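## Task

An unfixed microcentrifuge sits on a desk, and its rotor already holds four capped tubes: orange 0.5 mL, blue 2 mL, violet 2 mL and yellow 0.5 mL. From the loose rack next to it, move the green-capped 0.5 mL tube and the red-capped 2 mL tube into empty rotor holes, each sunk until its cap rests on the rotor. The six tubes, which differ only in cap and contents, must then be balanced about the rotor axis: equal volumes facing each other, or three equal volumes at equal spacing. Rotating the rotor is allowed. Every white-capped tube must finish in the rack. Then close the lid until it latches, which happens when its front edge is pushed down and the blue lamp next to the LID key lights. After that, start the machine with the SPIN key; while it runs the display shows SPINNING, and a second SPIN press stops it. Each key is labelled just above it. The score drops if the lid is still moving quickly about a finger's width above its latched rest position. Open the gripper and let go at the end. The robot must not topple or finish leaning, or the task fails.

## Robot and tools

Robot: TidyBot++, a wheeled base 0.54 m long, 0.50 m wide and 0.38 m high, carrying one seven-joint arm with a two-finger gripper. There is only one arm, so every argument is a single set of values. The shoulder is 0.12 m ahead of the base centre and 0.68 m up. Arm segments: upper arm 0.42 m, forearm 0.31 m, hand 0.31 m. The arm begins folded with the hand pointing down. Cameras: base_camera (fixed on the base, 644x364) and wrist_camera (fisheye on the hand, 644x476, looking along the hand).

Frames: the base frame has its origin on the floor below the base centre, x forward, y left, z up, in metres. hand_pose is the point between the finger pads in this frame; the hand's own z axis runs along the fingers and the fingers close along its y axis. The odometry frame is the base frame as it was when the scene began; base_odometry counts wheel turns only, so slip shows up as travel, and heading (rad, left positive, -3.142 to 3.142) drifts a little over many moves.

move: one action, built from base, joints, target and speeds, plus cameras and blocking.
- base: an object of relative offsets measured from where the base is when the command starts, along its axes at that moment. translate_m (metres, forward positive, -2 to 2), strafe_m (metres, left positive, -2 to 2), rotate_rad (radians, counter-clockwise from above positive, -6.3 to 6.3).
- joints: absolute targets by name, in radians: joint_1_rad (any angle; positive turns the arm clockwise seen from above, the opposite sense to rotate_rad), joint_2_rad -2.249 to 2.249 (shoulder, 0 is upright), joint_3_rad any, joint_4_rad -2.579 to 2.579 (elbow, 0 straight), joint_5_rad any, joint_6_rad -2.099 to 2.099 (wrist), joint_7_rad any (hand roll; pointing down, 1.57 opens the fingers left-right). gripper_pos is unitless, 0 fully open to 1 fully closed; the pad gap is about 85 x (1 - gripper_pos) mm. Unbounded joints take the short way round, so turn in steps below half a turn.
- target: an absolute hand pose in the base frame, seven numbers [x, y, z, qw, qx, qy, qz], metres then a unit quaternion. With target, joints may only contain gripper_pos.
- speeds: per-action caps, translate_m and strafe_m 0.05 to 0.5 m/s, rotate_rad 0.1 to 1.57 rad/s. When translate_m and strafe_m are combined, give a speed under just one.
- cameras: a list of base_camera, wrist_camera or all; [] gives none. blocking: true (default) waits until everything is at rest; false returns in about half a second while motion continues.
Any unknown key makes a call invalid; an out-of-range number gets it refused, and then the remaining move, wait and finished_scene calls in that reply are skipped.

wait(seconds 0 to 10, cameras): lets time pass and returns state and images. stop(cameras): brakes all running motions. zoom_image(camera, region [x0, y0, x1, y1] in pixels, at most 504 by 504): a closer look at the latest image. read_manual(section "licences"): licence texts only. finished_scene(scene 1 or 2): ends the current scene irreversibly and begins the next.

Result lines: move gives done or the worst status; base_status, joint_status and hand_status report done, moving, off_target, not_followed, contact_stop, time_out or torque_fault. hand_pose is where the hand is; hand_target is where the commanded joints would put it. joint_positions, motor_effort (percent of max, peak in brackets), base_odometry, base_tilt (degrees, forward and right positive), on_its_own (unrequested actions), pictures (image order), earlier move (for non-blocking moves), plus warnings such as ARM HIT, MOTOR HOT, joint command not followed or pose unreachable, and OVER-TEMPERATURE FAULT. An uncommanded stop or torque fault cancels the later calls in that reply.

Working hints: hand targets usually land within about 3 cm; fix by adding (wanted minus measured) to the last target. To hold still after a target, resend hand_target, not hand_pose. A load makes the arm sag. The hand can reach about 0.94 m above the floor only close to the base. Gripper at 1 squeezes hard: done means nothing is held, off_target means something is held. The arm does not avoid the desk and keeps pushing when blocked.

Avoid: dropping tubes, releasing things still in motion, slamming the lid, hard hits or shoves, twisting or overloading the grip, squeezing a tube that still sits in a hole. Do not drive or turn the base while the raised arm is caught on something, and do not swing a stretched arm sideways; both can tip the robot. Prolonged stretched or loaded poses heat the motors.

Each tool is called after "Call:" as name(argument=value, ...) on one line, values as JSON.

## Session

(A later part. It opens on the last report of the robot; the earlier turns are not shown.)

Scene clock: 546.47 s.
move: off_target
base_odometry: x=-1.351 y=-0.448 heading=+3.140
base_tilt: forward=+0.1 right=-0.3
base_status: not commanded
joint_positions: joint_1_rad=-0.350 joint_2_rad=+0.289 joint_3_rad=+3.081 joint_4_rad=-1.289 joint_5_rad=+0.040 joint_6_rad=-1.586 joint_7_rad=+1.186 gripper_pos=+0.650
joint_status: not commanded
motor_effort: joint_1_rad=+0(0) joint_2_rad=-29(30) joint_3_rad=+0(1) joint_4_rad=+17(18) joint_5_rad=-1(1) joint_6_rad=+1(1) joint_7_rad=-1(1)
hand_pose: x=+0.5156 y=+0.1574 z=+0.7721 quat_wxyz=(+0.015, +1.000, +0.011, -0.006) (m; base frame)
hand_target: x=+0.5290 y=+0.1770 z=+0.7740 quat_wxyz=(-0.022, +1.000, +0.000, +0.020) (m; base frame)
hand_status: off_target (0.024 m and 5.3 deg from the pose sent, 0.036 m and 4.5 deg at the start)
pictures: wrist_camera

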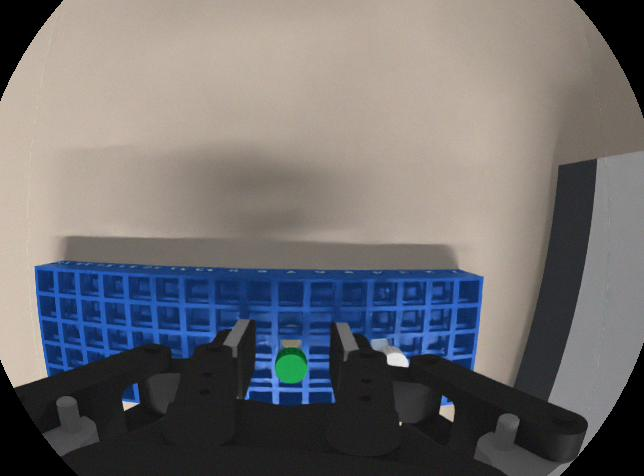

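Call:
move(joints={"gripper_pos":0.94}, cameras=["wrist_camera"])

Call:
zoom_image(camera="wrist_camera", region=[200, 270, 400, 400])

Scene clock: 552.57 s.
move: done
base_odometry: x=-1.351 y=-0.448 heading=+3.140
base_tilt: forward=+0.1 right=-0.3
base_status: not commanded
joint_positions: joint_1_rad=-0.350 joint_2_rad=+0.288 joint_3_rad=+3.081 joint_4_rad=-1.289 joint_5_rad=+0.040 joint_6_rad=-1.584 joint_7_rad=+1.186 gripper_pos=+0.918
joint_status: all done
motor_effort: joint_1_rad=+0(1) joint_2_rad=-29(30) joint_3_rad=+0(1) joint_4_rad=+17(17) joint_5_rad=-1(1) joint_6_rad=+0(1) joint_7_rad=-1(1)
hand_pose: x=+0.5162 y=+0.1576 z=+0.7726 quat_wxyz=(+0.014, +1.000, +0.011, -0.004) (m; base frame)
hand_target: x=+0.5290 y=+0.1770 z=+0.7740 quat_wxyz=(-0.022, +1.000, +0.000, +0.020) (m; base frame)
hand_status: not commanded
pictures: wrist_camera

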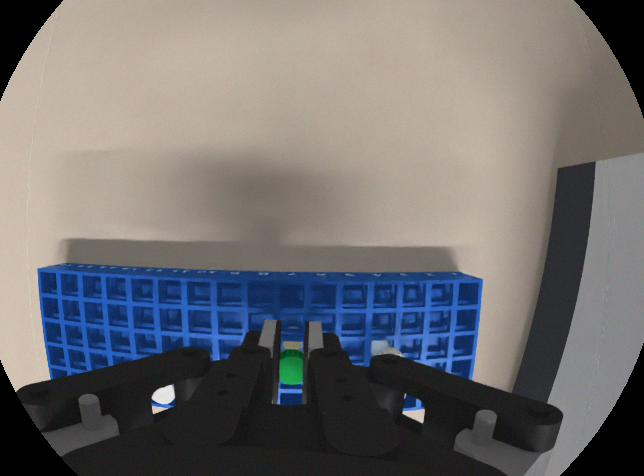

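Scaled by 2.520.

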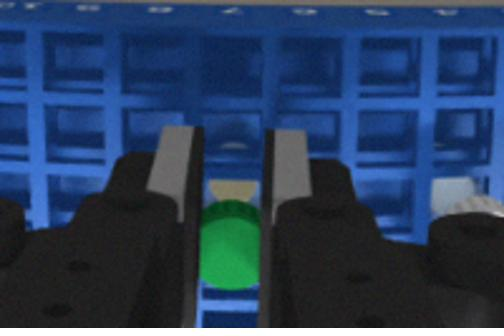

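Gripped (.918). Lift.

Call:
move(target=[0.525, 0.175, 0.83, 0, 1, 0, 0], cameras=["wrist_camera"])

Call:
move(target=[0.48, 0.12, 0.91, 0, 1, 0, 0], cameras=["wrist_camera"])

Scene clock: 556.73 s.
move: off_target
base_odometry: x=-1.351 y=-0.448 heading=+3.140
base_tilt: forward=+0.0 right=-0.3
base_status: not commanded
joint_positions: joint_1_rad=-0.362 joint_2_rad=+0.308 joint_3_rad=+3.084 joint_4_rad=-1.065 joint_5_rad=+0.040 joint_6_rad=-1.693 joint_7_rad=+1.186 gripper_pos=+0.918
joint_status: not commanded
motor_effort: joint_1_rad=+0(1) joint_2_rad=-30(31) joint_3_rad=+0(1) joint_4_rad=+17(18) joint_5_rad=-1(1) joint_6_rad=+1(2) joint_7_rad=-1(1)
hand_pose: x=+0.5438 y=+0.1730 z=+0.8346 quat_wxyz=(-0.004, +0.999, +0.012, +0.039) (m; base frame)
hand_target: x=+0.5250 y=+0.1750 z=+0.8300 quat_wxyz=(+0.000, +1.000, +0.000, +0.000) (m; base frame)
hand_status: off_target (0.019 m and 4.7 deg from the pose sent, 0.061 m and 2.1 deg at the start)
pictures: wrist_camera

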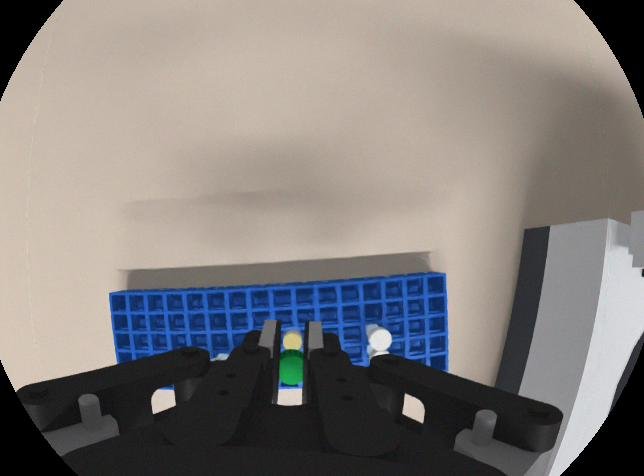

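Scene clock: 558.03 s.
move: off_target
base_odometry: x=-1.351 y=-0.448 heading=+3.140
base_tilt: forward=+0.0 right=-0.3
base_status: not commanded
joint_positions: joint_1_rad=-0.297 joint_2_rad=+0.219 joint_3_rad=+3.088 joint_4_rad=-0.928 joint_5_rad=+0.040 joint_6_rad=-1.920 joint_7_rad=+1.201 gripper_pos=+0.918
joint_status: not commanded
motor_effort: joint_1_rad=+0(1) joint_2_rad=-26(33) joint_3_rad=-1(1) joint_4_rad=+16(18) joint_5_rad=-1(1) joint_6_rad=+2(2) joint_7_rad=-1(1)
hand_pose: x=+0.4998 y=+0.1247 z=+0.9117 quat_wxyz=(-0.001, +0.999, -0.018, +0.040) (m; base frame)
hand_target: x=+0.4800 y=+0.1200 z=+0.9100 quat_wxyz=(+0.000, +1.000, +0.000, +0.000) (m; base frame)
hand_status: off_target (0.020 m and 5.0 deg from the pose sent, 0.112 m and 4.7 deg at the start)
pictures: wrist_camera

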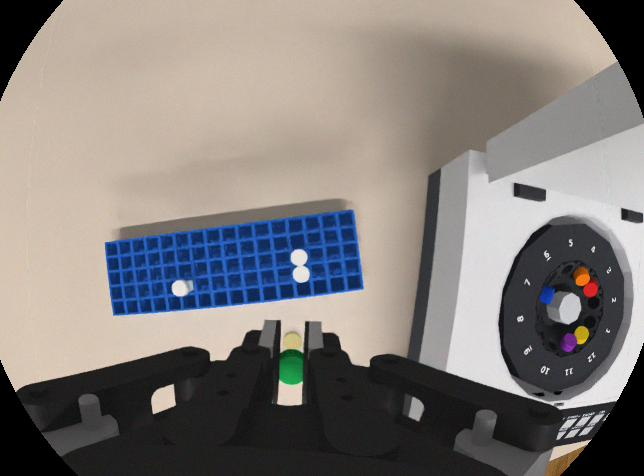

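Call:
move(target=[0.475, -0.05, 0.90, 0, 1, 0, 0], cameras=["wrist_camera"])

Call:
zoom_image(camera="wrist_camera", region=[200, 200, 450, 420])

Scene clock: 572.37 s.
move: off_target
base_odometry: x=-1.351 y=-0.448 heading=+3.140
base_tilt: forward=+0.0 right=-0.3
base_status: not commanded
joint_positions: joint_1_rad=+0.069 joint_2_rad=+0.165 joint_3_rad=+3.213 joint_4_rad=-1.031 joint_5_rad=+0.040 joint_6_rad=-1.923 joint_7_rad=+1.672 gripper_pos=+0.918
joint_status: not commanded
motor_effort: joint_1_rad=+0(2) joint_2_rad=-24(27) joint_3_rad=+0(2) joint_4_rad=+16(16) joint_5_rad=-1(2) joint_6_rad=+1(2) joint_7_rad=+0(1)
hand_pose: x=+0.4835 y=-0.0589 z=+0.9010 quat_wxyz=(+0.026, +0.999, -0.026, +0.008) (m; base frame)
hand_target: x=+0.4750 y=-0.0500 z=+0.9000 quat_wxyz=(+0.000, +1.000, +0.000, +0.000) (m; base frame)
hand_status: off_target (0.012 m and 4.3 deg from the pose sent, 0.177 m and 5.0 deg at the start)
pictures: wrist_camera

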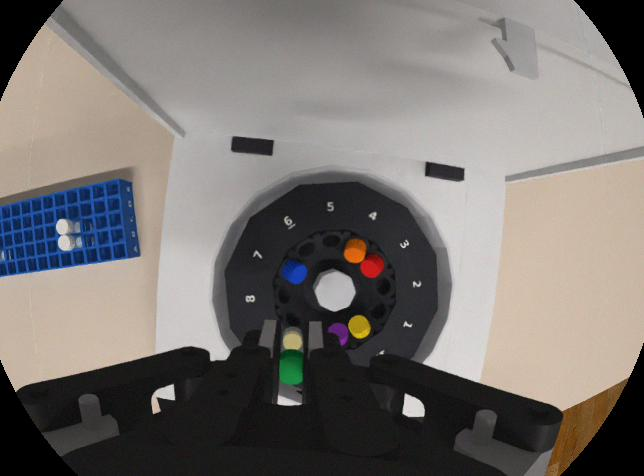

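Scaled by 2.016.

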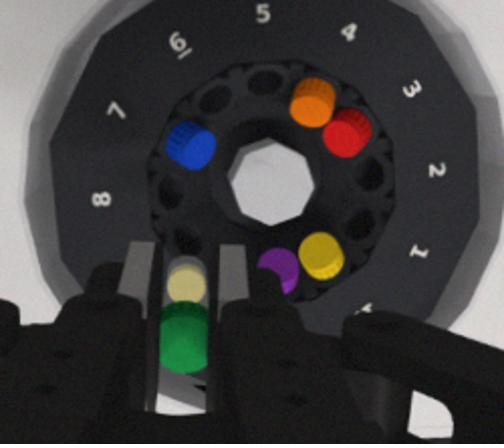

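Call:
move(target=[0.485, -0.045, 0.856, 0, 1, 0, 0], cameras=["wrist_camera"])

Call:
zoom_image(camera="wrist_camera", region=[200, 200, 450, 420])

Scene clock: 578.93 s.
move: off_target
base_odometry: x=-1.351 y=-0.448 heading=+3.140
base_tilt: forward=+0.0 right=-0.3
base_status: not commanded
joint_positions: joint_1_rad=+0.069 joint_2_rad=+0.145 joint_3_rad=+3.213 joint_4_rad=-1.184 joint_5_rad=+0.040 joint_6_rad=-1.863 joint_7_rad=+1.674 gripper_pos=+0.918
joint_status: not commanded
motor_effort: joint_1_rad=+0(0) joint_2_rad=-20(25) joint_3_rad=+0(0) joint_4_rad=+13(16) joint_5_rad=-1(1) joint_6_rad=+0(1) joint_7_rad=-1(1)
hand_pose: x=+0.4654 y=-0.0573 z=+0.8629 quat_wxyz=(+0.021, +0.999, -0.023, -0.028) (m; base frame)
hand_target: x=+0.4850 y=-0.0450 z=+0.8560 quat_wxyz=(+0.000, +1.000, +0.000, +0.000) (m; base frame)
hand_status: off_target (0.024 m and 4.8 deg from the pose sent, 0.047 m and 4.3 deg at the start)
pictures: wrist_camera

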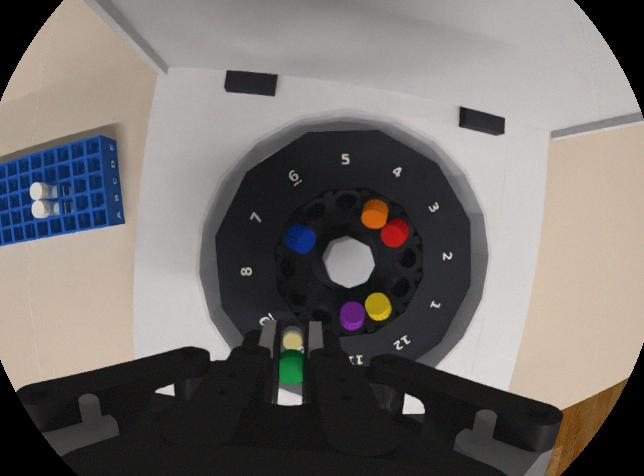

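Scaled by 2.016.

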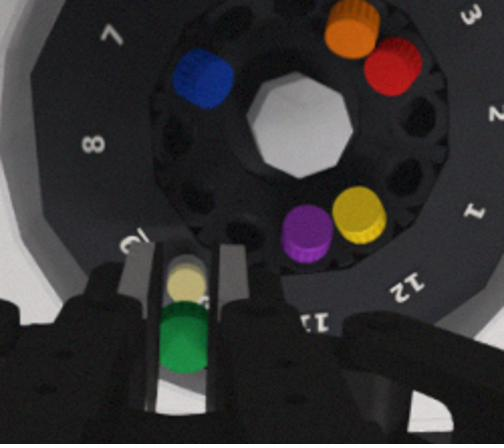

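Call:
move(target=[0.511, -0.038, 0.856, 0, 1, 0, 0], cameras=["wrist_camera"])

Call:
zoom_image(camera="wrist_camera", region=[200, 200, 450, 420])

Scene clock: 584.37 s.
move: off_target
base_odometry: x=-1.351 y=-0.448 heading=+3.140
base_tilt: forward=+0.0 right=-0.3
base_status: not commanded
joint_positions: joint_1_rad=+0.069 joint_2_rad=+0.195 joint_3_rad=+3.212 joint_4_rad=-1.128 joint_5_rad=+0.040 joint_6_rad=-1.862 joint_7_rad=+1.674 gripper_pos=+0.918
joint_status: not commanded
motor_effort: joint_1_rad=+0(1) joint_2_rad=-24(26) joint_3_rad=+0(1) joint_4_rad=+15(16) joint_5_rad=-2(2) joint_6_rad=+0(1) joint_7_rad=-1(1)
hand_pose: x=+0.4879 y=-0.0594 z=+0.8609 quat_wxyz=(+0.024, +0.999, -0.023, -0.025) (m; base frame)
hand_target: x=+0.5110 y=-0.0380 z=+0.8560 quat_wxyz=(+0.000, +1.000, +0.000, +0.000) (m; base frame)
hand_status: off_target (0.032 m and 4.7 deg from the pose sent, 0.050 m and 4.8 deg at the start)
pictures: wrist_camera

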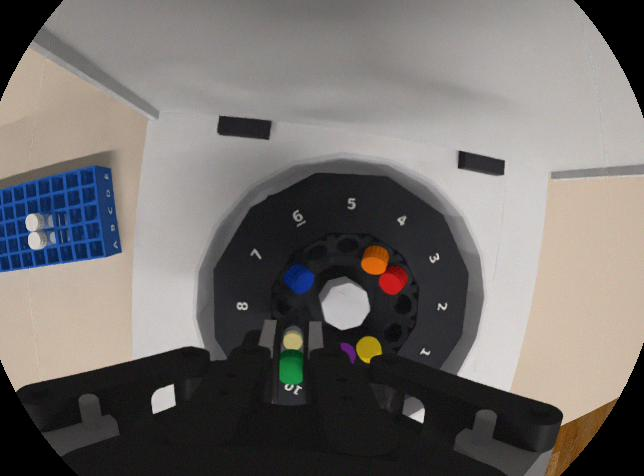

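Scaled by 2.016.

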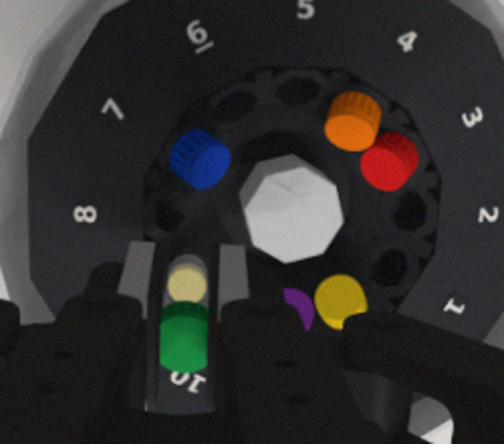

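Call:
move(target=[0.535, -0.034, 0.856, 0, 1, 0, 0], cameras=["wrist_camera"])

Call:
zoom_image(camera="wrist_camera", region=[200, 200, 450, 420])

Scene clock: 590.07 s.
move: off_target
base_odometry: x=-1.351 y=-0.448 heading=+3.140
base_tilt: forward=+0.1 right=-0.3
base_status: not commanded
joint_positions: joint_1_rad=+0.064 joint_2_rad=+0.252 joint_3_rad=+3.208 joint_4_rad=-1.050 joint_5_rad=+0.040 joint_6_rad=-1.862 joint_7_rad=+1.674 gripper_pos=+0.918
joint_status: not commanded
motor_effort: joint_1_rad=+0(1) joint_2_rad=-26(27) joint_3_rad=+0(1) joint_4_rad=+15(17) joint_5_rad=-1(2) joint_6_rad=+1(2) joint_7_rad=+0(1)
hand_pose: x=+0.5162 y=-0.0588 z=+0.8619 quat_wxyz=(+0.026, +0.999, -0.018, -0.014) (m; base frame)
hand_target: x=+0.5350 y=-0.0340 z=+0.8560 quat_wxyz=(+0.000, +1.000, +0.000, +0.000) (m; base frame)
hand_status: off_target (0.032 m and 4.0 deg from the pose sent, 0.054 m and 4.7 deg at the start)
pictures: wrist_camera

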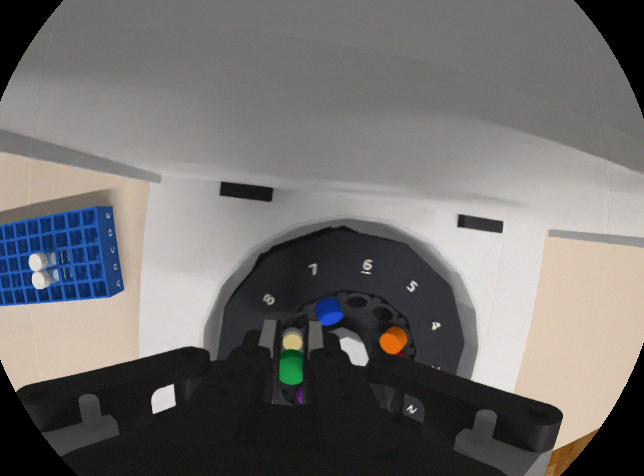

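Scaled by 2.016.

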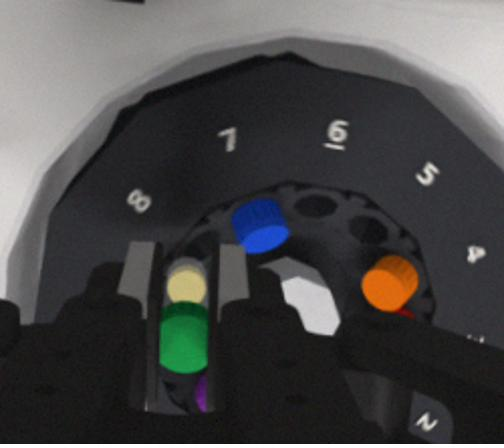

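Call:
move(target=[0.50, -0.07, 0.91, 0, 1, 0, 0], cameras=[])

Call:
move(target=[0.46, -0.125, 0.905, -0.1753,0.8247,0.3846,0.3758], cameras=["wrist_camera"])

Call:
zoom_image(camera="wrist_camera", region=[200, 200, 450, 420])

Scene clock: 598.57 s.
move: off_target
base_odometry: x=-1.351 y=-0.448 heading=+3.140
base_tilt: forward=+0.0 right=-0.3
base_status: not commanded
joint_positions: joint_1_rad=+0.120 joint_2_rad=+0.241 joint_3_rad=+3.219 joint_4_rad=-0.910 joint_5_rad=+0.036 joint_6_rad=-1.935 joint_7_rad=+1.724 gripper_pos=+0.918
joint_status: not commanded
motor_effort: joint_1_rad=+0(1) joint_2_rad=-27(29) joint_3_rad=+0(1) joint_4_rad=+16(17) joint_5_rad=-1(1) joint_6_rad=+1(2) joint_7_rad=-1(1)
hand_pose: x=+0.5157 y=-0.0834 z=+0.9082 quat_wxyz=(+0.030, +0.999, -0.028, +0.023) (m; base frame)
hand_target: x=+0.5000 y=-0.0700 z=+0.9100 quat_wxyz=(+0.000, +1.000, +0.000, +0.000) (m; base frame)
hand_status: off_target (0.021 m and 5.4 deg from the pose sent, 0.052 m and 4.0 deg at the start)
pictures: none
No camera images: "cameras" was empty.

Scene clock: 601.00 s.
move: off_target
base_odometry: x=-1.351 y=-0.448 heading=+3.140
base_tilt: forward=+0.0 right=-0.3
base_status: not commanded
joint_positions: joint_1_rad=+0.708 joint_2_rad=+0.112 joint_3_rad=+3.472 joint_4_rad=-1.433 joint_5_rad=-0.794 joint_6_rad=-1.929 joint_7_rad=+3.305 gripper_pos=+0.918
joint_status: not commanded
motor_effort: joint_1_rad=+0(1) joint_2_rad=-21(27) joint_3_rad=+0(1) joint_4_rad=+15(16) joint_5_rad=-7(7) joint_6_rad=-1(2) joint_7_rad=-1(1)
hand_pose: x=+0.4388 y=-0.1128 z=+0.8944 quat_wxyz=(-0.216, +0.837, +0.381, +0.329) (m; base frame)
hand_target: x=+0.4600 y=-0.1250 z=+0.9050 quat_wxyz=(-0.175, +0.825, +0.385, +0.376) (m; base frame)
hand_status: off_target (0.027 m and 7.3 deg from the pose sent, 0.070 m and 70.5 deg at the start)
pictures: wrist_camera

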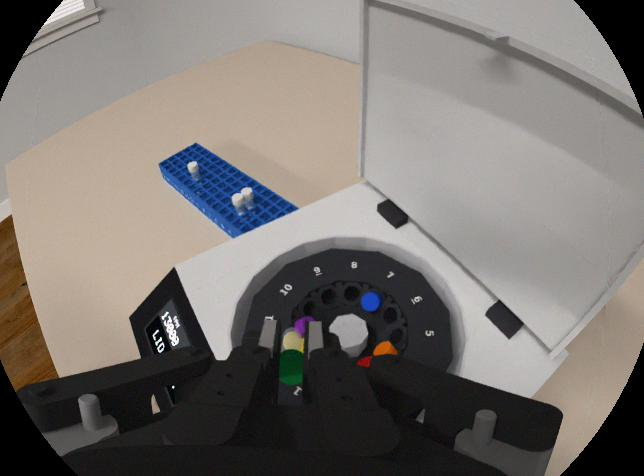

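Scaled by 2.016.

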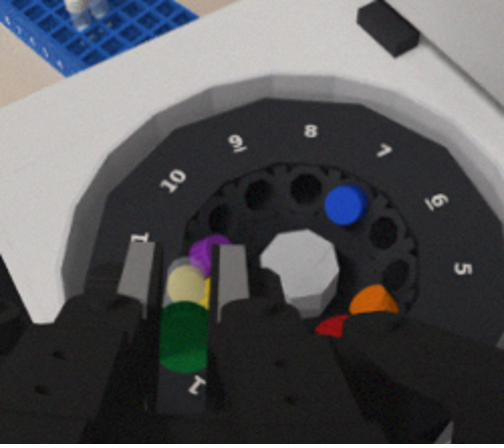

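Call:
move(target=[0.508, -0.122, 0.884, -0.1819,0.818,0.3814,0.3902], cameras=["wrist_camera"])

Call:
zoom_image(camera="wrist_camera", region=[200, 200, 450, 420])

Scene clock: 612.27 s.
move: off_target
base_odometry: x=-1.351 y=-0.448 heading=+3.140
base_tilt: forward=+0.0 right=-0.3
base_status: not commanded
joint_positions: joint_1_rad=+0.748 joint_2_rad=+0.161 joint_3_rad=+3.350 joint_4_rad=-1.448 joint_5_rad=-0.832 joint_6_rad=-1.814 joint_7_rad=+3.308 gripper_pos=+0.918
joint_status: not commanded
motor_effort: joint_1_rad=+0(1) joint_2_rad=-24(26) joint_3_rad=+0(1) joint_4_rad=+16(16) joint_5_rad=-7(7) joint_6_rad=-1(2) joint_7_rad=+0(2)
hand_pose: x=+0.4818 y=-0.1115 z=+0.8780 quat_wxyz=(-0.210, +0.828, +0.385, +0.348) (m; base frame)
hand_target: x=+0.5080 y=-0.1220 z=+0.8840 quat_wxyz=(-0.182, +0.818, +0.381, +0.390) (m; base frame)
hand_status: off_target (0.029 m and 5.9 deg from the pose sent, 0.071 m and 8.3 deg at the start)
pictures: wrist_camera

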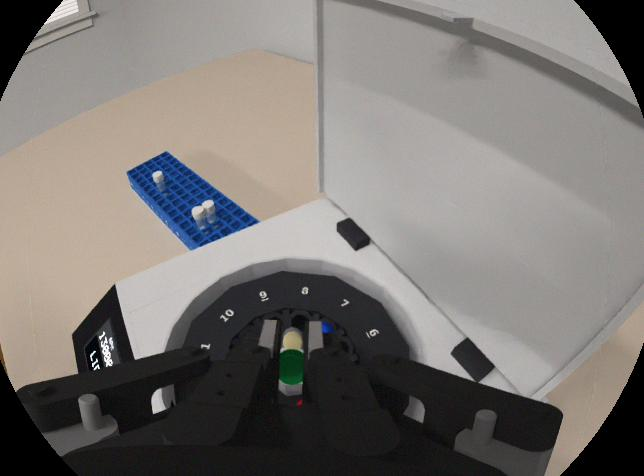

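Scaled by 2.016.

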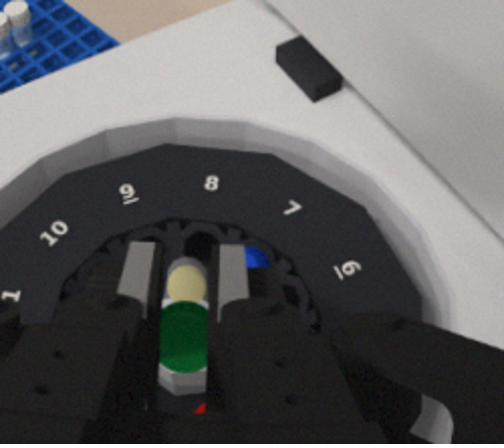

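Call:
move(target=[0.522, -0.110, 0.864, -0.1819,0.818,0.3814,0.3902], cameras=["wrist_camera"])

Call:
zoom_image(camera="wrist_camera", region=[230, 260, 360, 400])

Scene clock: 624.40 s.
move: off_target
base_odometry: x=-1.351 y=-0.448 heading=+3.140
base_tilt: forward=+0.0 right=-0.3
base_status: not commanded
joint_positions: joint_1_rad=+0.735 joint_2_rad=+0.164 joint_3_rad=+3.337 joint_4_rad=-1.511 joint_5_rad=-0.833 joint_6_rad=-1.733 joint_7_rad=+3.315 gripper_pos=+0.918
joint_status: not commanded
motor_effort: joint_1_rad=+0(1) joint_2_rad=-24(25) joint_3_rad=-1(1) joint_4_rad=+15(17) joint_5_rad=-7(8) joint_6_rad=-1(2) joint_7_rad=-1(1)
hand_pose: x=+0.4935 y=-0.1087 z=+0.8574 quat_wxyz=(-0.208, +0.834, +0.372, +0.351) (m; base frame)
hand_target: x=+0.5220 y=-0.1100 z=+0.8640 quat_wxyz=(-0.182, +0.818, +0.381, +0.390) (m; base frame)
hand_status: off_target (0.029 m and 5.7 deg from the pose sent, 0.043 m and 5.9 deg at the start)
pictures: wrist_camera

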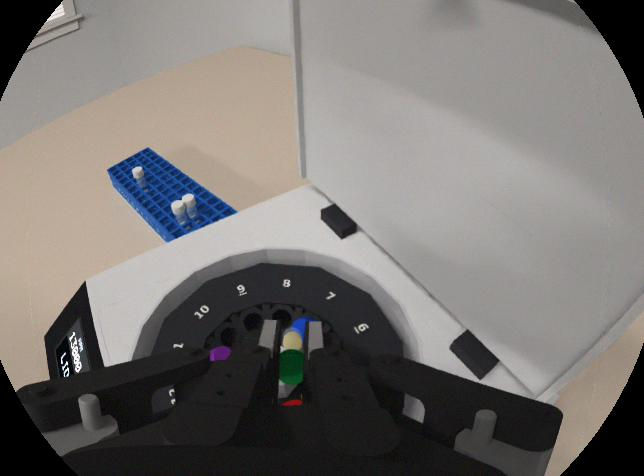

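Scaled by 3.600.

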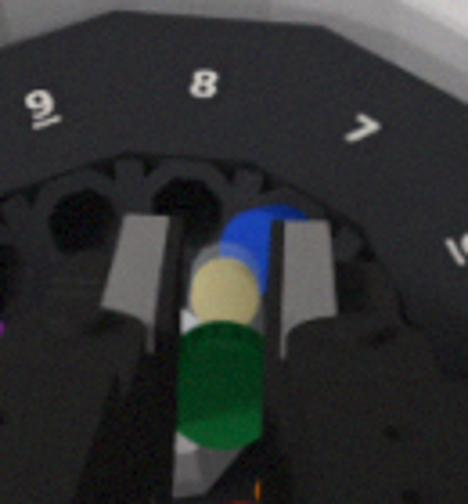

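Call:
move(target=[0.523, -0.097, 0.864, -0.1819,0.818,0.3814,0.3902], cameras=["wrist_camera"])

Call:
zoom_image(camera="wrist_camera", region=[230, 260, 360, 400])

Scene clock: 640.43 s.
move: off_target
base_odometry: x=-1.351 y=-0.448 heading=+3.140
base_tilt: forward=+0.0 right=-0.3
base_status: not commanded
joint_positions: joint_1_rad=+0.690 joint_2_rad=+0.155 joint_3_rad=+3.346 joint_4_rad=-1.535 joint_5_rad=-0.836 joint_6_rad=-1.712 joint_7_rad=+3.315 gripper_pos=+0.918
joint_status: not commanded
motor_effort: joint_1_rad=+0(1) joint_2_rad=-24(24) joint_3_rad=+0(1) joint_4_rad=+15(16) joint_5_rad=-7(8) joint_6_rad=-1(2) joint_7_rad=-1(1)
hand_pose: x=+0.4976 y=-0.0936 z=+0.8536 quat_wxyz=(-0.212, +0.829, +0.380, +0.350) (m; base frame)
hand_target: x=+0.5230 y=-0.0970 z=+0.8640 quat_wxyz=(-0.182, +0.818, +0.381, +0.390) (m; base frame)
hand_status: off_target (0.028 m and 5.9 deg from the pose sent, 0.032 m and 5.7 deg at the start)
pictures: wrist_camera

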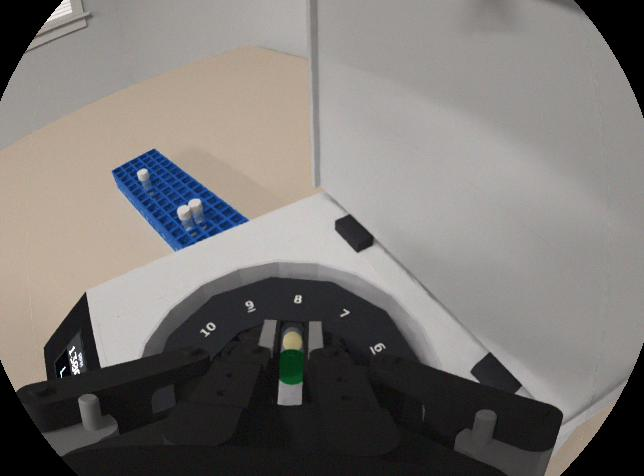

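Scaled by 3.600.

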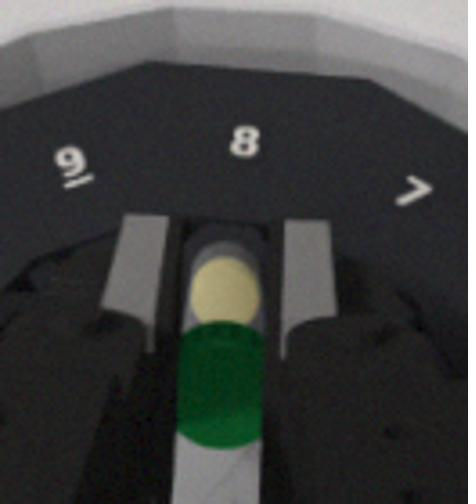

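Call:
move(target=[0.530, -0.088, 0.853, -0.1819,0.818,0.3814,0.3902], cameras=["wrist_camera"])

Call:
zoom_image(camera="wrist_camera", region=[230, 260, 360, 400])

Scene clock: 647.03 s.
move: off_target
base_odometry: x=-1.351 y=-0.448 heading=+3.140
base_tilt: forward=+0.0 right=-0.3
base_status: not commanded
joint_positions: joint_1_rad=+0.670 joint_2_rad=+0.136 joint_3_rad=+3.347 joint_4_rad=-1.569 joint_5_rad=-0.840 joint_6_rad=-1.668 joint_7_rad=+3.315 gripper_pos=+0.918
joint_status: not commanded
motor_effort: joint_1_rad=-2(5) joint_2_rad=-21(24) joint_3_rad=-2(5) joint_4_rad=+14(15) joint_5_rad=-8(8) joint_6_rad=+0(3) joint_7_rad=+0(1)
hand_pose: x=+0.5014 y=-0.0880 z=+0.8500 quat_wxyz=(-0.202, +0.831, +0.377, +0.355) (m; base frame)
hand_target: x=+0.5300 y=-0.0880 z=+0.8530 quat_wxyz=(-0.182, +0.818, +0.381, +0.390) (m; base frame)
hand_status: off_target (0.029 m and 5.0 deg from the pose sent, 0.033 m and 5.9 deg at the start)
pictures: wrist_camera

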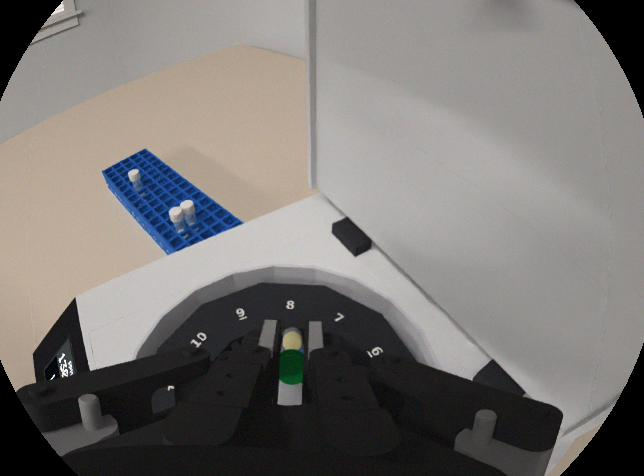

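Scaled by 3.600.

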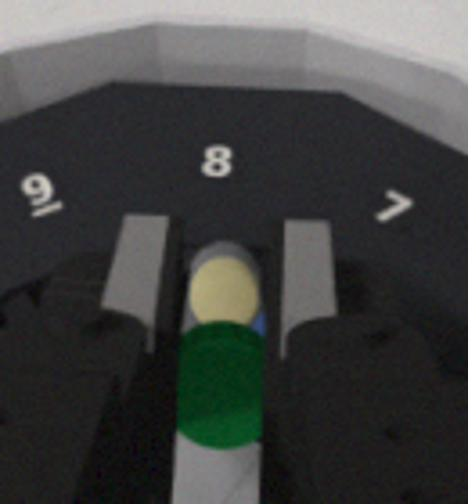

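Call:
move(target=[0.523, -0.094, 0.853, -0.1819,0.818,0.3814,0.3902], cameras=["wrist_camera"])

Call:
zoom_image(camera="wrist_camera", region=[230, 260, 360, 400])

Scene clock: 659.37 s.
move: off_target
base_odometry: x=-1.351 y=-0.448 heading=+3.140
base_tilt: forward=+0.0 right=-0.3
base_status: not commanded
joint_positions: joint_1_rad=+0.673 joint_2_rad=+0.136 joint_3_rad=+3.347 joint_4_rad=-1.572 joint_5_rad=-0.840 joint_6_rad=-1.667 joint_7_rad=+3.329 gripper_pos=+0.918
joint_status: not commanded
motor_effort: joint_1_rad=-1(2) joint_2_rad=-21(23) joint_3_rad=-1(2) joint_4_rad=+14(15) joint_5_rad=-7(8) joint_6_rad=+0(1) joint_7_rad=+0(1)
hand_pose: x=+0.5008 y=-0.0887 z=+0.8493 quat_wxyz=(-0.201, +0.829, +0.381, +0.356) (m; base frame)
hand_target: x=+0.5230 y=-0.0940 z=+0.8530 quat_wxyz=(-0.182, +0.818, +0.381, +0.390) (m; base frame)
hand_status: off_target (0.023 m and 4.6 deg from the pose sent, 0.023 m and 5.0 deg at the start)
pictures: wrist_camera

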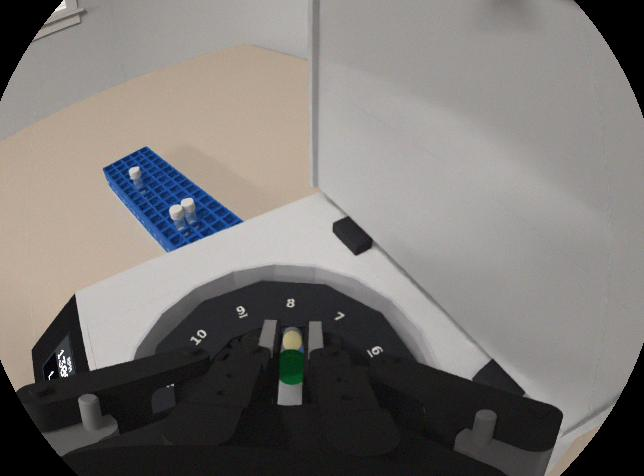

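Scaled by 3.600.

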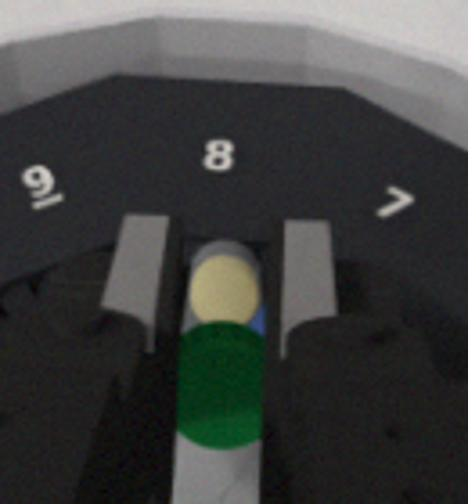

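Call:
move(target=[0.519, -0.103, 0.853, -0.1819,0.818,0.3814,0.3902], cameras=["wrist_camera"])

Call:
zoom_image(camera="wrist_camera", region=[230, 260, 360, 400])

Scene clock: 662.90 s.
move: off_target
base_odometry: x=-1.351 y=-0.448 heading=+3.140
base_tilt: forward=+0.0 right=-0.3
base_status: not commanded
joint_positions: joint_1_rad=+0.691 joint_2_rad=+0.146 joint_3_rad=+3.342 joint_4_rad=-1.572 joint_5_rad=-0.840 joint_6_rad=-1.667 joint_7_rad=+3.341 gripper_pos=+0.918
joint_status: not commanded
motor_effort: joint_1_rad=+0(1) joint_2_rad=-23(24) joint_3_rad=+0(1) joint_4_rad=+15(16) joint_5_rad=-8(8) joint_6_rad=-2(2) joint_7_rad=-1(1)
hand_pose: x=+0.5010 y=-0.0945 z=+0.8457 quat_wxyz=(-0.201, +0.830, +0.379, +0.357) (m; base frame)
hand_target: x=+0.5190 y=-0.1030 z=+0.8530 quat_wxyz=(-0.182, +0.818, +0.381, +0.390) (m; base frame)
hand_status: off_target (0.021 m and 4.6 deg from the pose sent, 0.023 m and 4.6 deg at the start)
pictures: wrist_camera

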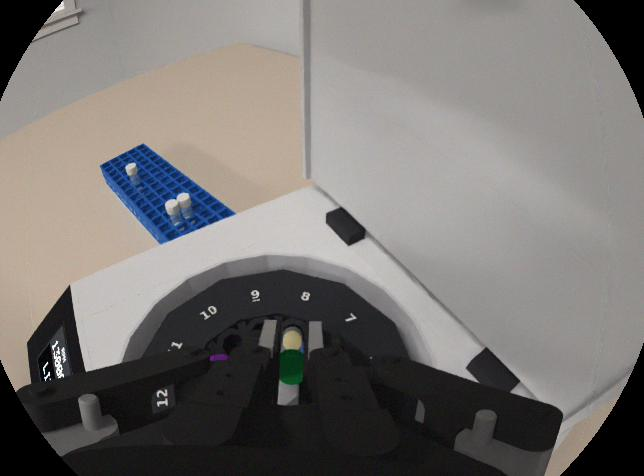

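Scaled by 3.600.

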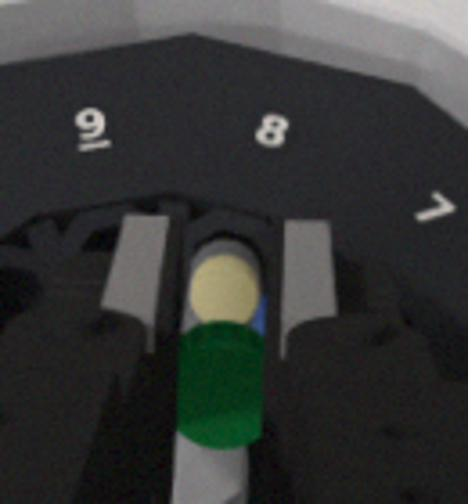

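Call:
move(target=[0.524, -0.096, 0.845, -0.1819,0.818,0.3814,0.3902], cameras=["wrist_camera"])

Call:
zoom_image(camera="wrist_camera", region=[230, 260, 360, 400])

Scene clock: 669.10 s.
move: off_target
base_odometry: x=-1.351 y=-0.448 heading=+3.140
base_tilt: forward=+0.1 right=-0.3
base_status: not commanded
joint_positions: joint_1_rad=+0.687 joint_2_rad=+0.146 joint_3_rad=+3.342 joint_4_rad=-1.590 joint_5_rad=-0.848 joint_6_rad=-1.654 joint_7_rad=+3.345 gripper_pos=+0.918
joint_status: not commanded
motor_effort: joint_1_rad=+0(1) joint_2_rad=-22(24) joint_3_rad=+0(1) joint_4_rad=+15(16) joint_5_rad=-7(7) joint_6_rad=+0(2) joint_7_rad=-1(1)
hand_pose: x=+0.5026 y=-0.0921 z=+0.8420 quat_wxyz=(-0.203, +0.830, +0.375, +0.360) (m; base frame)
hand_target: x=+0.5240 y=-0.0960 z=+0.8450 quat_wxyz=(-0.182, +0.818, +0.381, +0.390) (m; base frame)
hand_status: off_target (0.022 m and 4.5 deg from the pose sent, 0.023 m and 4.6 deg at the start)
pictures: wrist_camera

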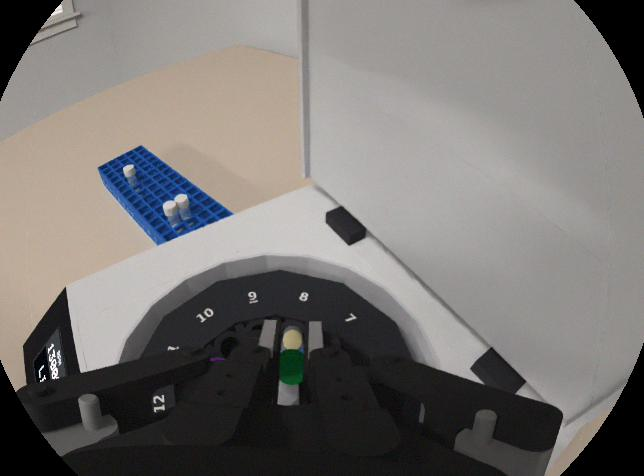

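Scaled by 3.600.

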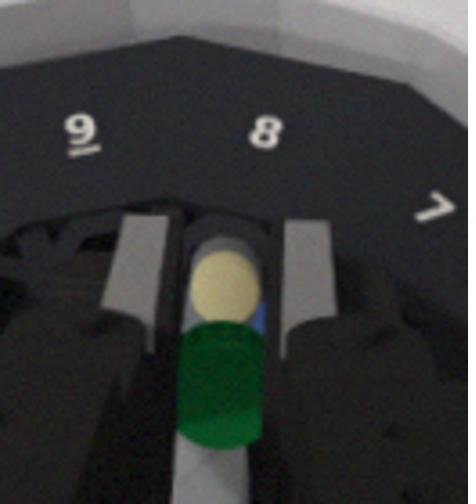

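Call:
move(target=[0.532, -0.085, 0.832, -0.1819,0.818,0.3814,0.3902], cameras=["wrist_camera"])

Call:
zoom_image(camera="wrist_camera", region=[230, 260, 360, 400])

Scene clock: 673.47 s.
move: off_target
base_odometry: x=-1.351 y=-0.448 heading=+3.140
base_tilt: forward=+0.1 right=-0.3
base_status: not commanded
joint_positions: joint_1_rad=+0.679 joint_2_rad=+0.136 joint_3_rad=+3.342 joint_4_rad=-1.620 joint_5_rad=-0.855 joint_6_rad=-1.630 joint_7_rad=+3.353 gripper_pos=+0.918
joint_status: not commanded
motor_effort: joint_1_rad=-1(3) joint_2_rad=-19(23) joint_3_rad=-1(2) joint_4_rad=+13(15) joint_5_rad=-6(7) joint_6_rad=+1(3) joint_7_rad=+0(1)
hand_pose: x=+0.5033 y=-0.0864 z=+0.8380 quat_wxyz=(-0.203, +0.829, +0.373, +0.364) (m; base frame)
hand_target: x=+0.5320 y=-0.0850 z=+0.8320 quat_wxyz=(-0.182, +0.818, +0.381, +0.390) (m; base frame)
hand_status: off_target (0.029 m and 4.2 deg from the pose sent, 0.032 m and 4.5 deg at the start)
pictures: wrist_camera

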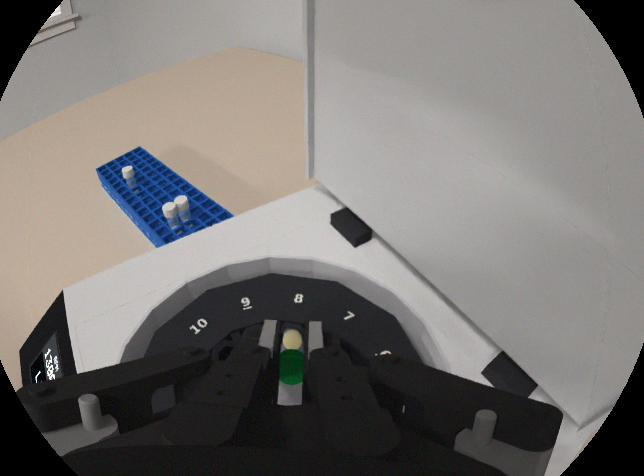

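Scaled by 3.600.

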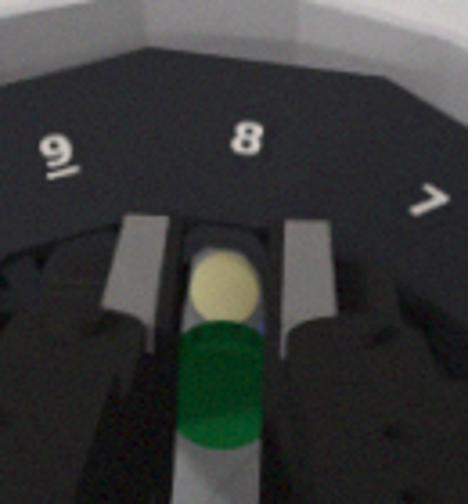

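Call:
move(target=[0.546, -0.080, 0.818, -0.1819,0.818,0.3814,0.3902], cameras=["wrist_camera"])

Call:
zoom_image(camera="wrist_camera", region=[230, 260, 360, 400])

Scene clock: 678.93 s.
move: off_target
base_odometry: x=-1.351 y=-0.448 heading=+3.140
base_tilt: forward=+0.0 right=-0.3
base_status: not commanded
joint_positions: joint_1_rad=+0.689 joint_2_rad=+0.134 joint_3_rad=+3.312 joint_4_rad=-1.630 joint_5_rad=-0.855 joint_6_rad=-1.610 joint_7_rad=+3.358 gripper_pos=+0.918
joint_status: not commanded
motor_effort: joint_1_rad=-5(6) joint_2_rad=-13(19) joint_3_rad=-5(5) joint_4_rad=+12(14) joint_5_rad=-9(10) joint_6_rad=+5(6) joint_7_rad=-1(1)
hand_pose: x=+0.5066 y=-0.0820 z=+0.8358 quat_wxyz=(-0.200, +0.827, +0.378, +0.365) (m; base frame)
hand_target: x=+0.5460 y=-0.0800 z=+0.8180 quat_wxyz=(-0.182, +0.818, +0.381, +0.390) (m; base frame)
hand_status: off_target (0.043 m and 3.7 deg from the pose sent, 0.048 m and 4.2 deg at the start)
pictures: wrist_camera

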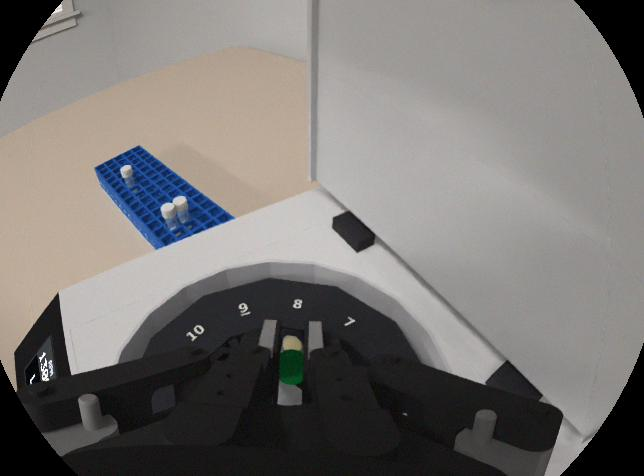

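Scaled by 3.600.

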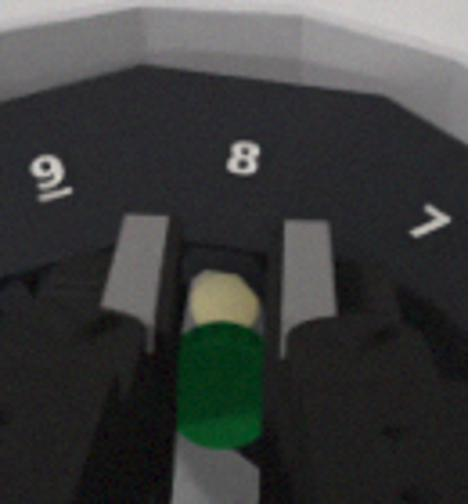

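Call:
move(target=[0.532, -0.084, 0.830, -0.1819,0.818,0.3814,0.3902], cameras=[])

Call:
move(joints={"gripper_pos":0.82}, cameras=["wrist_camera"])

Call:
zoom_image(camera="wrist_camera", region=[230, 260, 360, 400])

Scene clock: 686.40 s.
move: off_target
base_odometry: x=-1.351 y=-0.448 heading=+3.140
base_tilt: forward=+0.0 right=-0.3
base_status: not commanded
joint_positions: joint_1_rad=+0.677 joint_2_rad=+0.131 joint_3_rad=+3.327 joint_4_rad=-1.631 joint_5_rad=-0.855 joint_6_rad=-1.609 joint_7_rad=+3.358 gripper_pos=+0.918
joint_status: not commanded
motor_effort: joint_1_rad=-2(6) joint_2_rad=-16(17) joint_3_rad=-2(5) joint_4_rad=+14(15) joint_5_rad=-8(10) joint_6_rad=+4(6) joint_7_rad=-1(1)
hand_pose: x=+0.5063 y=-0.0824 z=+0.8360 quat_wxyz=(-0.198, +0.828, +0.377, +0.365) (m; base frame)
hand_target: x=+0.5320 y=-0.0840 z=+0.8300 quat_wxyz=(-0.182, +0.818, +0.381, +0.390) (m; base frame)
hand_status: off_target (0.026 m and 3.6 deg from the pose sent, 0.026 m and 3.7 deg at the start)
pictures: none
No camera images: "cameras" was empty.

Scene clock: 687.07 s.
move: done
base_odometry: x=-1.351 y=-0.448 heading=+3.140
base_tilt: forward=+0.0 right=-0.3
base_status: not commanded
joint_positions: joint_1_rad=+0.671 joint_2_rad=+0.133 joint_3_rad=+3.327 joint_4_rad=-1.635 joint_5_rad=-0.857 joint_6_rad=-1.604 joint_7_rad=+3.358 gripper_pos=+0.820
joint_status: all done
motor_effort: joint_1_rad=-1(3) joint_2_rad=-19(21) joint_3_rad=-1(2) joint_4_rad=+15(16) joint_5_rad=-8(10) joint_6_rad=+3(6) joint_7_rad=-1(1)
hand_pose: x=+0.5075 y=-0.0803 z=+0.8345 quat_wxyz=(-0.200, +0.827, +0.377, +0.365) (m; base frame)
hand_target: x=+0.5320 y=-0.0840 z=+0.8300 quat_wxyz=(-0.182, +0.818, +0.381, +0.390) (m; base frame)
hand_status: not commanded
pictures: wrist_camera

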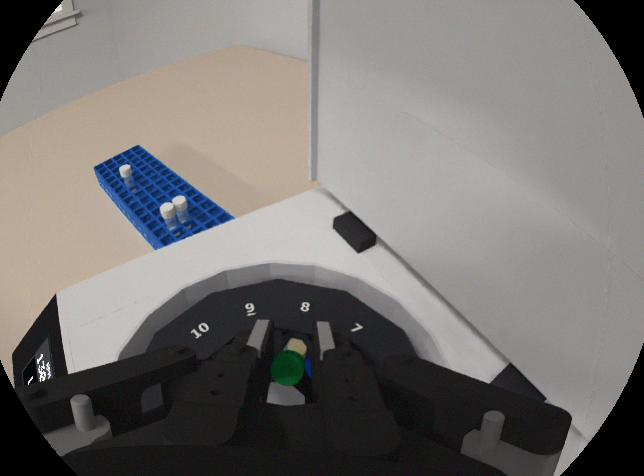

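Scaled by 3.600.

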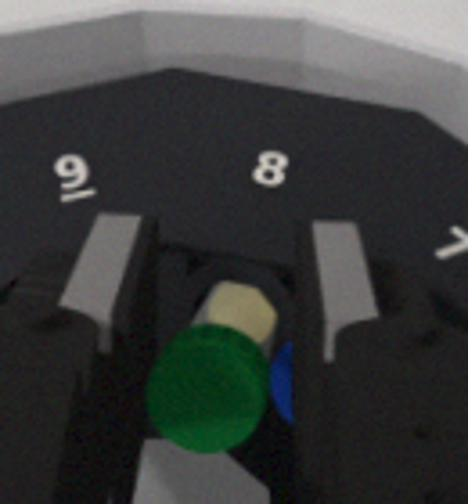

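Call:
move(target=[0.510, -0.113, 0.864, -0.1819,0.818,0.3814,0.3902], cameras=["wrist_camera"])

Call:
zoom_image(camera="wrist_camera", region=[200, 230, 420, 400])

Scene clock: 691.23 s.
move: off_target
base_odometry: x=-1.351 y=-0.448 heading=+3.140
base_tilt: forward=+0.1 right=-0.3
base_status: not commanded
joint_positions: joint_1_rad=+0.721 joint_2_rad=+0.151 joint_3_rad=+3.344 joint_4_rad=-1.543 joint_5_rad=-0.857 joint_6_rad=-1.638 joint_7_rad=+3.358 gripper_pos=+0.820
joint_status: not commanded
motor_effort: joint_1_rad=+0(3) joint_2_rad=-24(25) joint_3_rad=-1(2) joint_4_rad=+16(19) joint_5_rad=-7(9) joint_6_rad=-1(3) joint_7_rad=-1(1)
hand_pose: x=+0.5117 y=-0.1179 z=+0.8537 quat_wxyz=(-0.169, +0.833, +0.371, +0.374) (m; base frame)
hand_target: x=+0.5100 y=-0.1130 z=+0.8640 quat_wxyz=(-0.182, +0.818, +0.381, +0.390) (m; base frame)
hand_status: off_target (0.012 m and 3.1 deg from the pose sent, 0.044 m and 3.7 deg at the start)
pictures: wrist_camera

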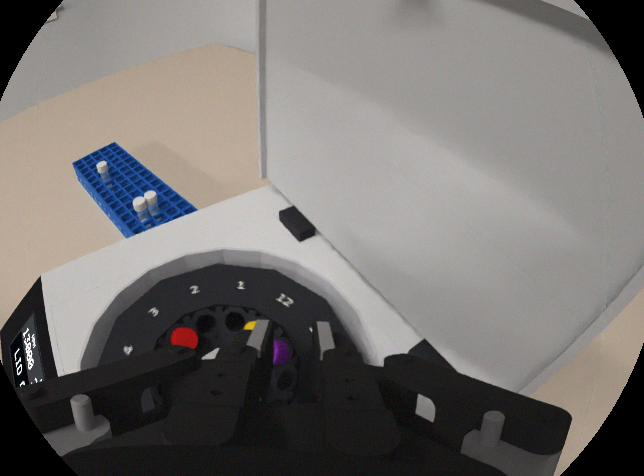

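Scaled by 2.291.

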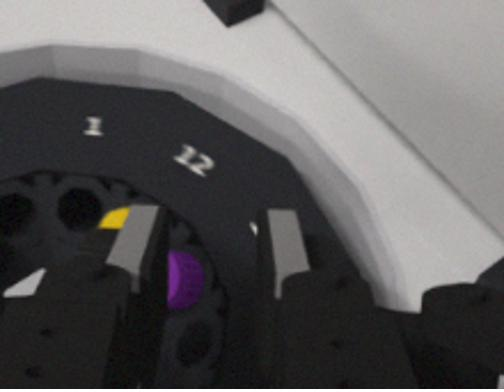

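Call:
move(target=[0.46, -0.14, 0.91, -0.1819,0.818,0.3814,0.3902], cameras=[])

Call:
move(target=[0.40, -0.09, 0.92, 0,1,0,0], joints={"gripper_pos":1.0}, cameras=["wrist_camera"])

Call:
zoom_image(camera="wrist_camera", region=[200, 130, 440, 320])

Scene clock: 696.67 s.
move: off_target
base_odometry: x=-1.351 y=-0.448 heading=+3.140
base_tilt: forward=+0.0 right=-0.3
base_status: not commanded
joint_positions: joint_1_rad=+0.807 joint_2_rad=+0.142 joint_3_rad=+3.425 joint_4_rad=-1.422 joint_5_rad=-0.857 joint_6_rad=-1.823 joint_7_rad=+3.358 gripper_pos=+0.820
joint_status: not commanded
motor_effort: joint_1_rad=+0(2) joint_2_rad=-24(25) joint_3_rad=+0(1) joint_4_rad=+15(17) joint_5_rad=-7(8) joint_6_rad=-1(2) joint_7_rad=-1(1)
hand_pose: x=+0.4691 y=-0.1548 z=+0.8949 quat_wxyz=(-0.161, +0.838, +0.361, +0.376) (m; base frame)
hand_target: x=+0.4600 y=-0.1400 z=+0.9100 quat_wxyz=(-0.182, +0.818, +0.381, +0.390) (m; base frame)
hand_status: off_target (0.023 m and 4.4 deg from the pose sent, 0.080 m and 3.1 deg at the start)
pictures: none
No camera images: "cameras" was empty.

Scene clock: 699.10 s.
move: off_target
base_odometry: x=-1.351 y=-0.448 heading=+3.140
base_tilt: forward=+0.0 right=-0.3
base_status: not commanded
joint_positions: joint_1_rad=+0.155 joint_2_rad=+0.023 joint_3_rad=+3.334 joint_4_rad=-1.147 joint_5_rad=-0.066 joint_6_rad=-1.920 joint_7_rad=+1.947 gripper_pos=+0.999
joint_status: all done
motor_effort: joint_1_rad=+0(1) joint_2_rad=-18(24) joint_3_rad=+0(1) joint_4_rad=+16(16) joint_5_rad=-2(8) joint_6_rad=+1(2) joint_7_rad=-1(1)
hand_pose: x=+0.4246 y=-0.0875 z=+0.9148 quat_wxyz=(-0.018, +0.999, +0.026, +0.034) (m; base frame)
hand_target: x=+0.4000 y=-0.0900 z=+0.9200 quat_wxyz=(+0.000, +1.000, +0.000, +0.000) (m; base frame)
hand_status: off_target (0.025 m and 5.3 deg from the pose sent, 0.098 m and 66.1 deg at the start)
pictures: wrist_camera

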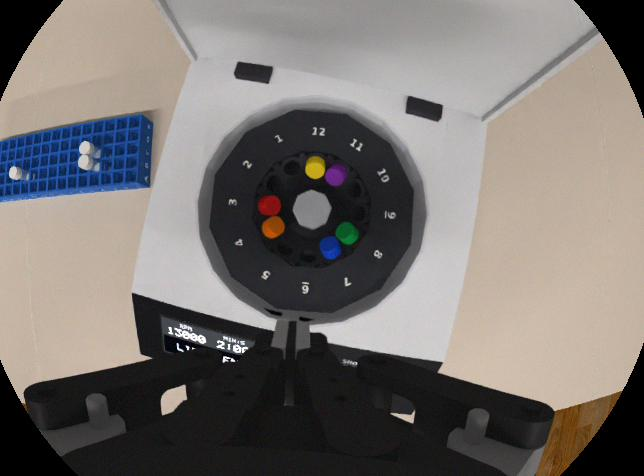

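Scaled by 2.100.

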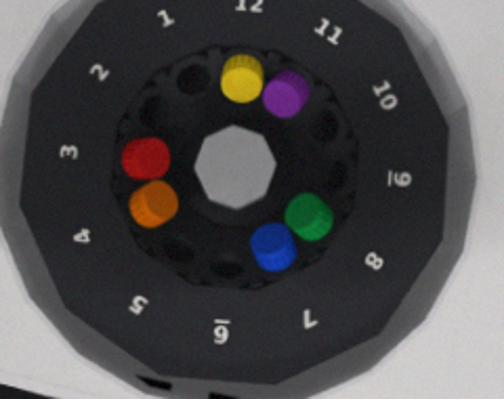

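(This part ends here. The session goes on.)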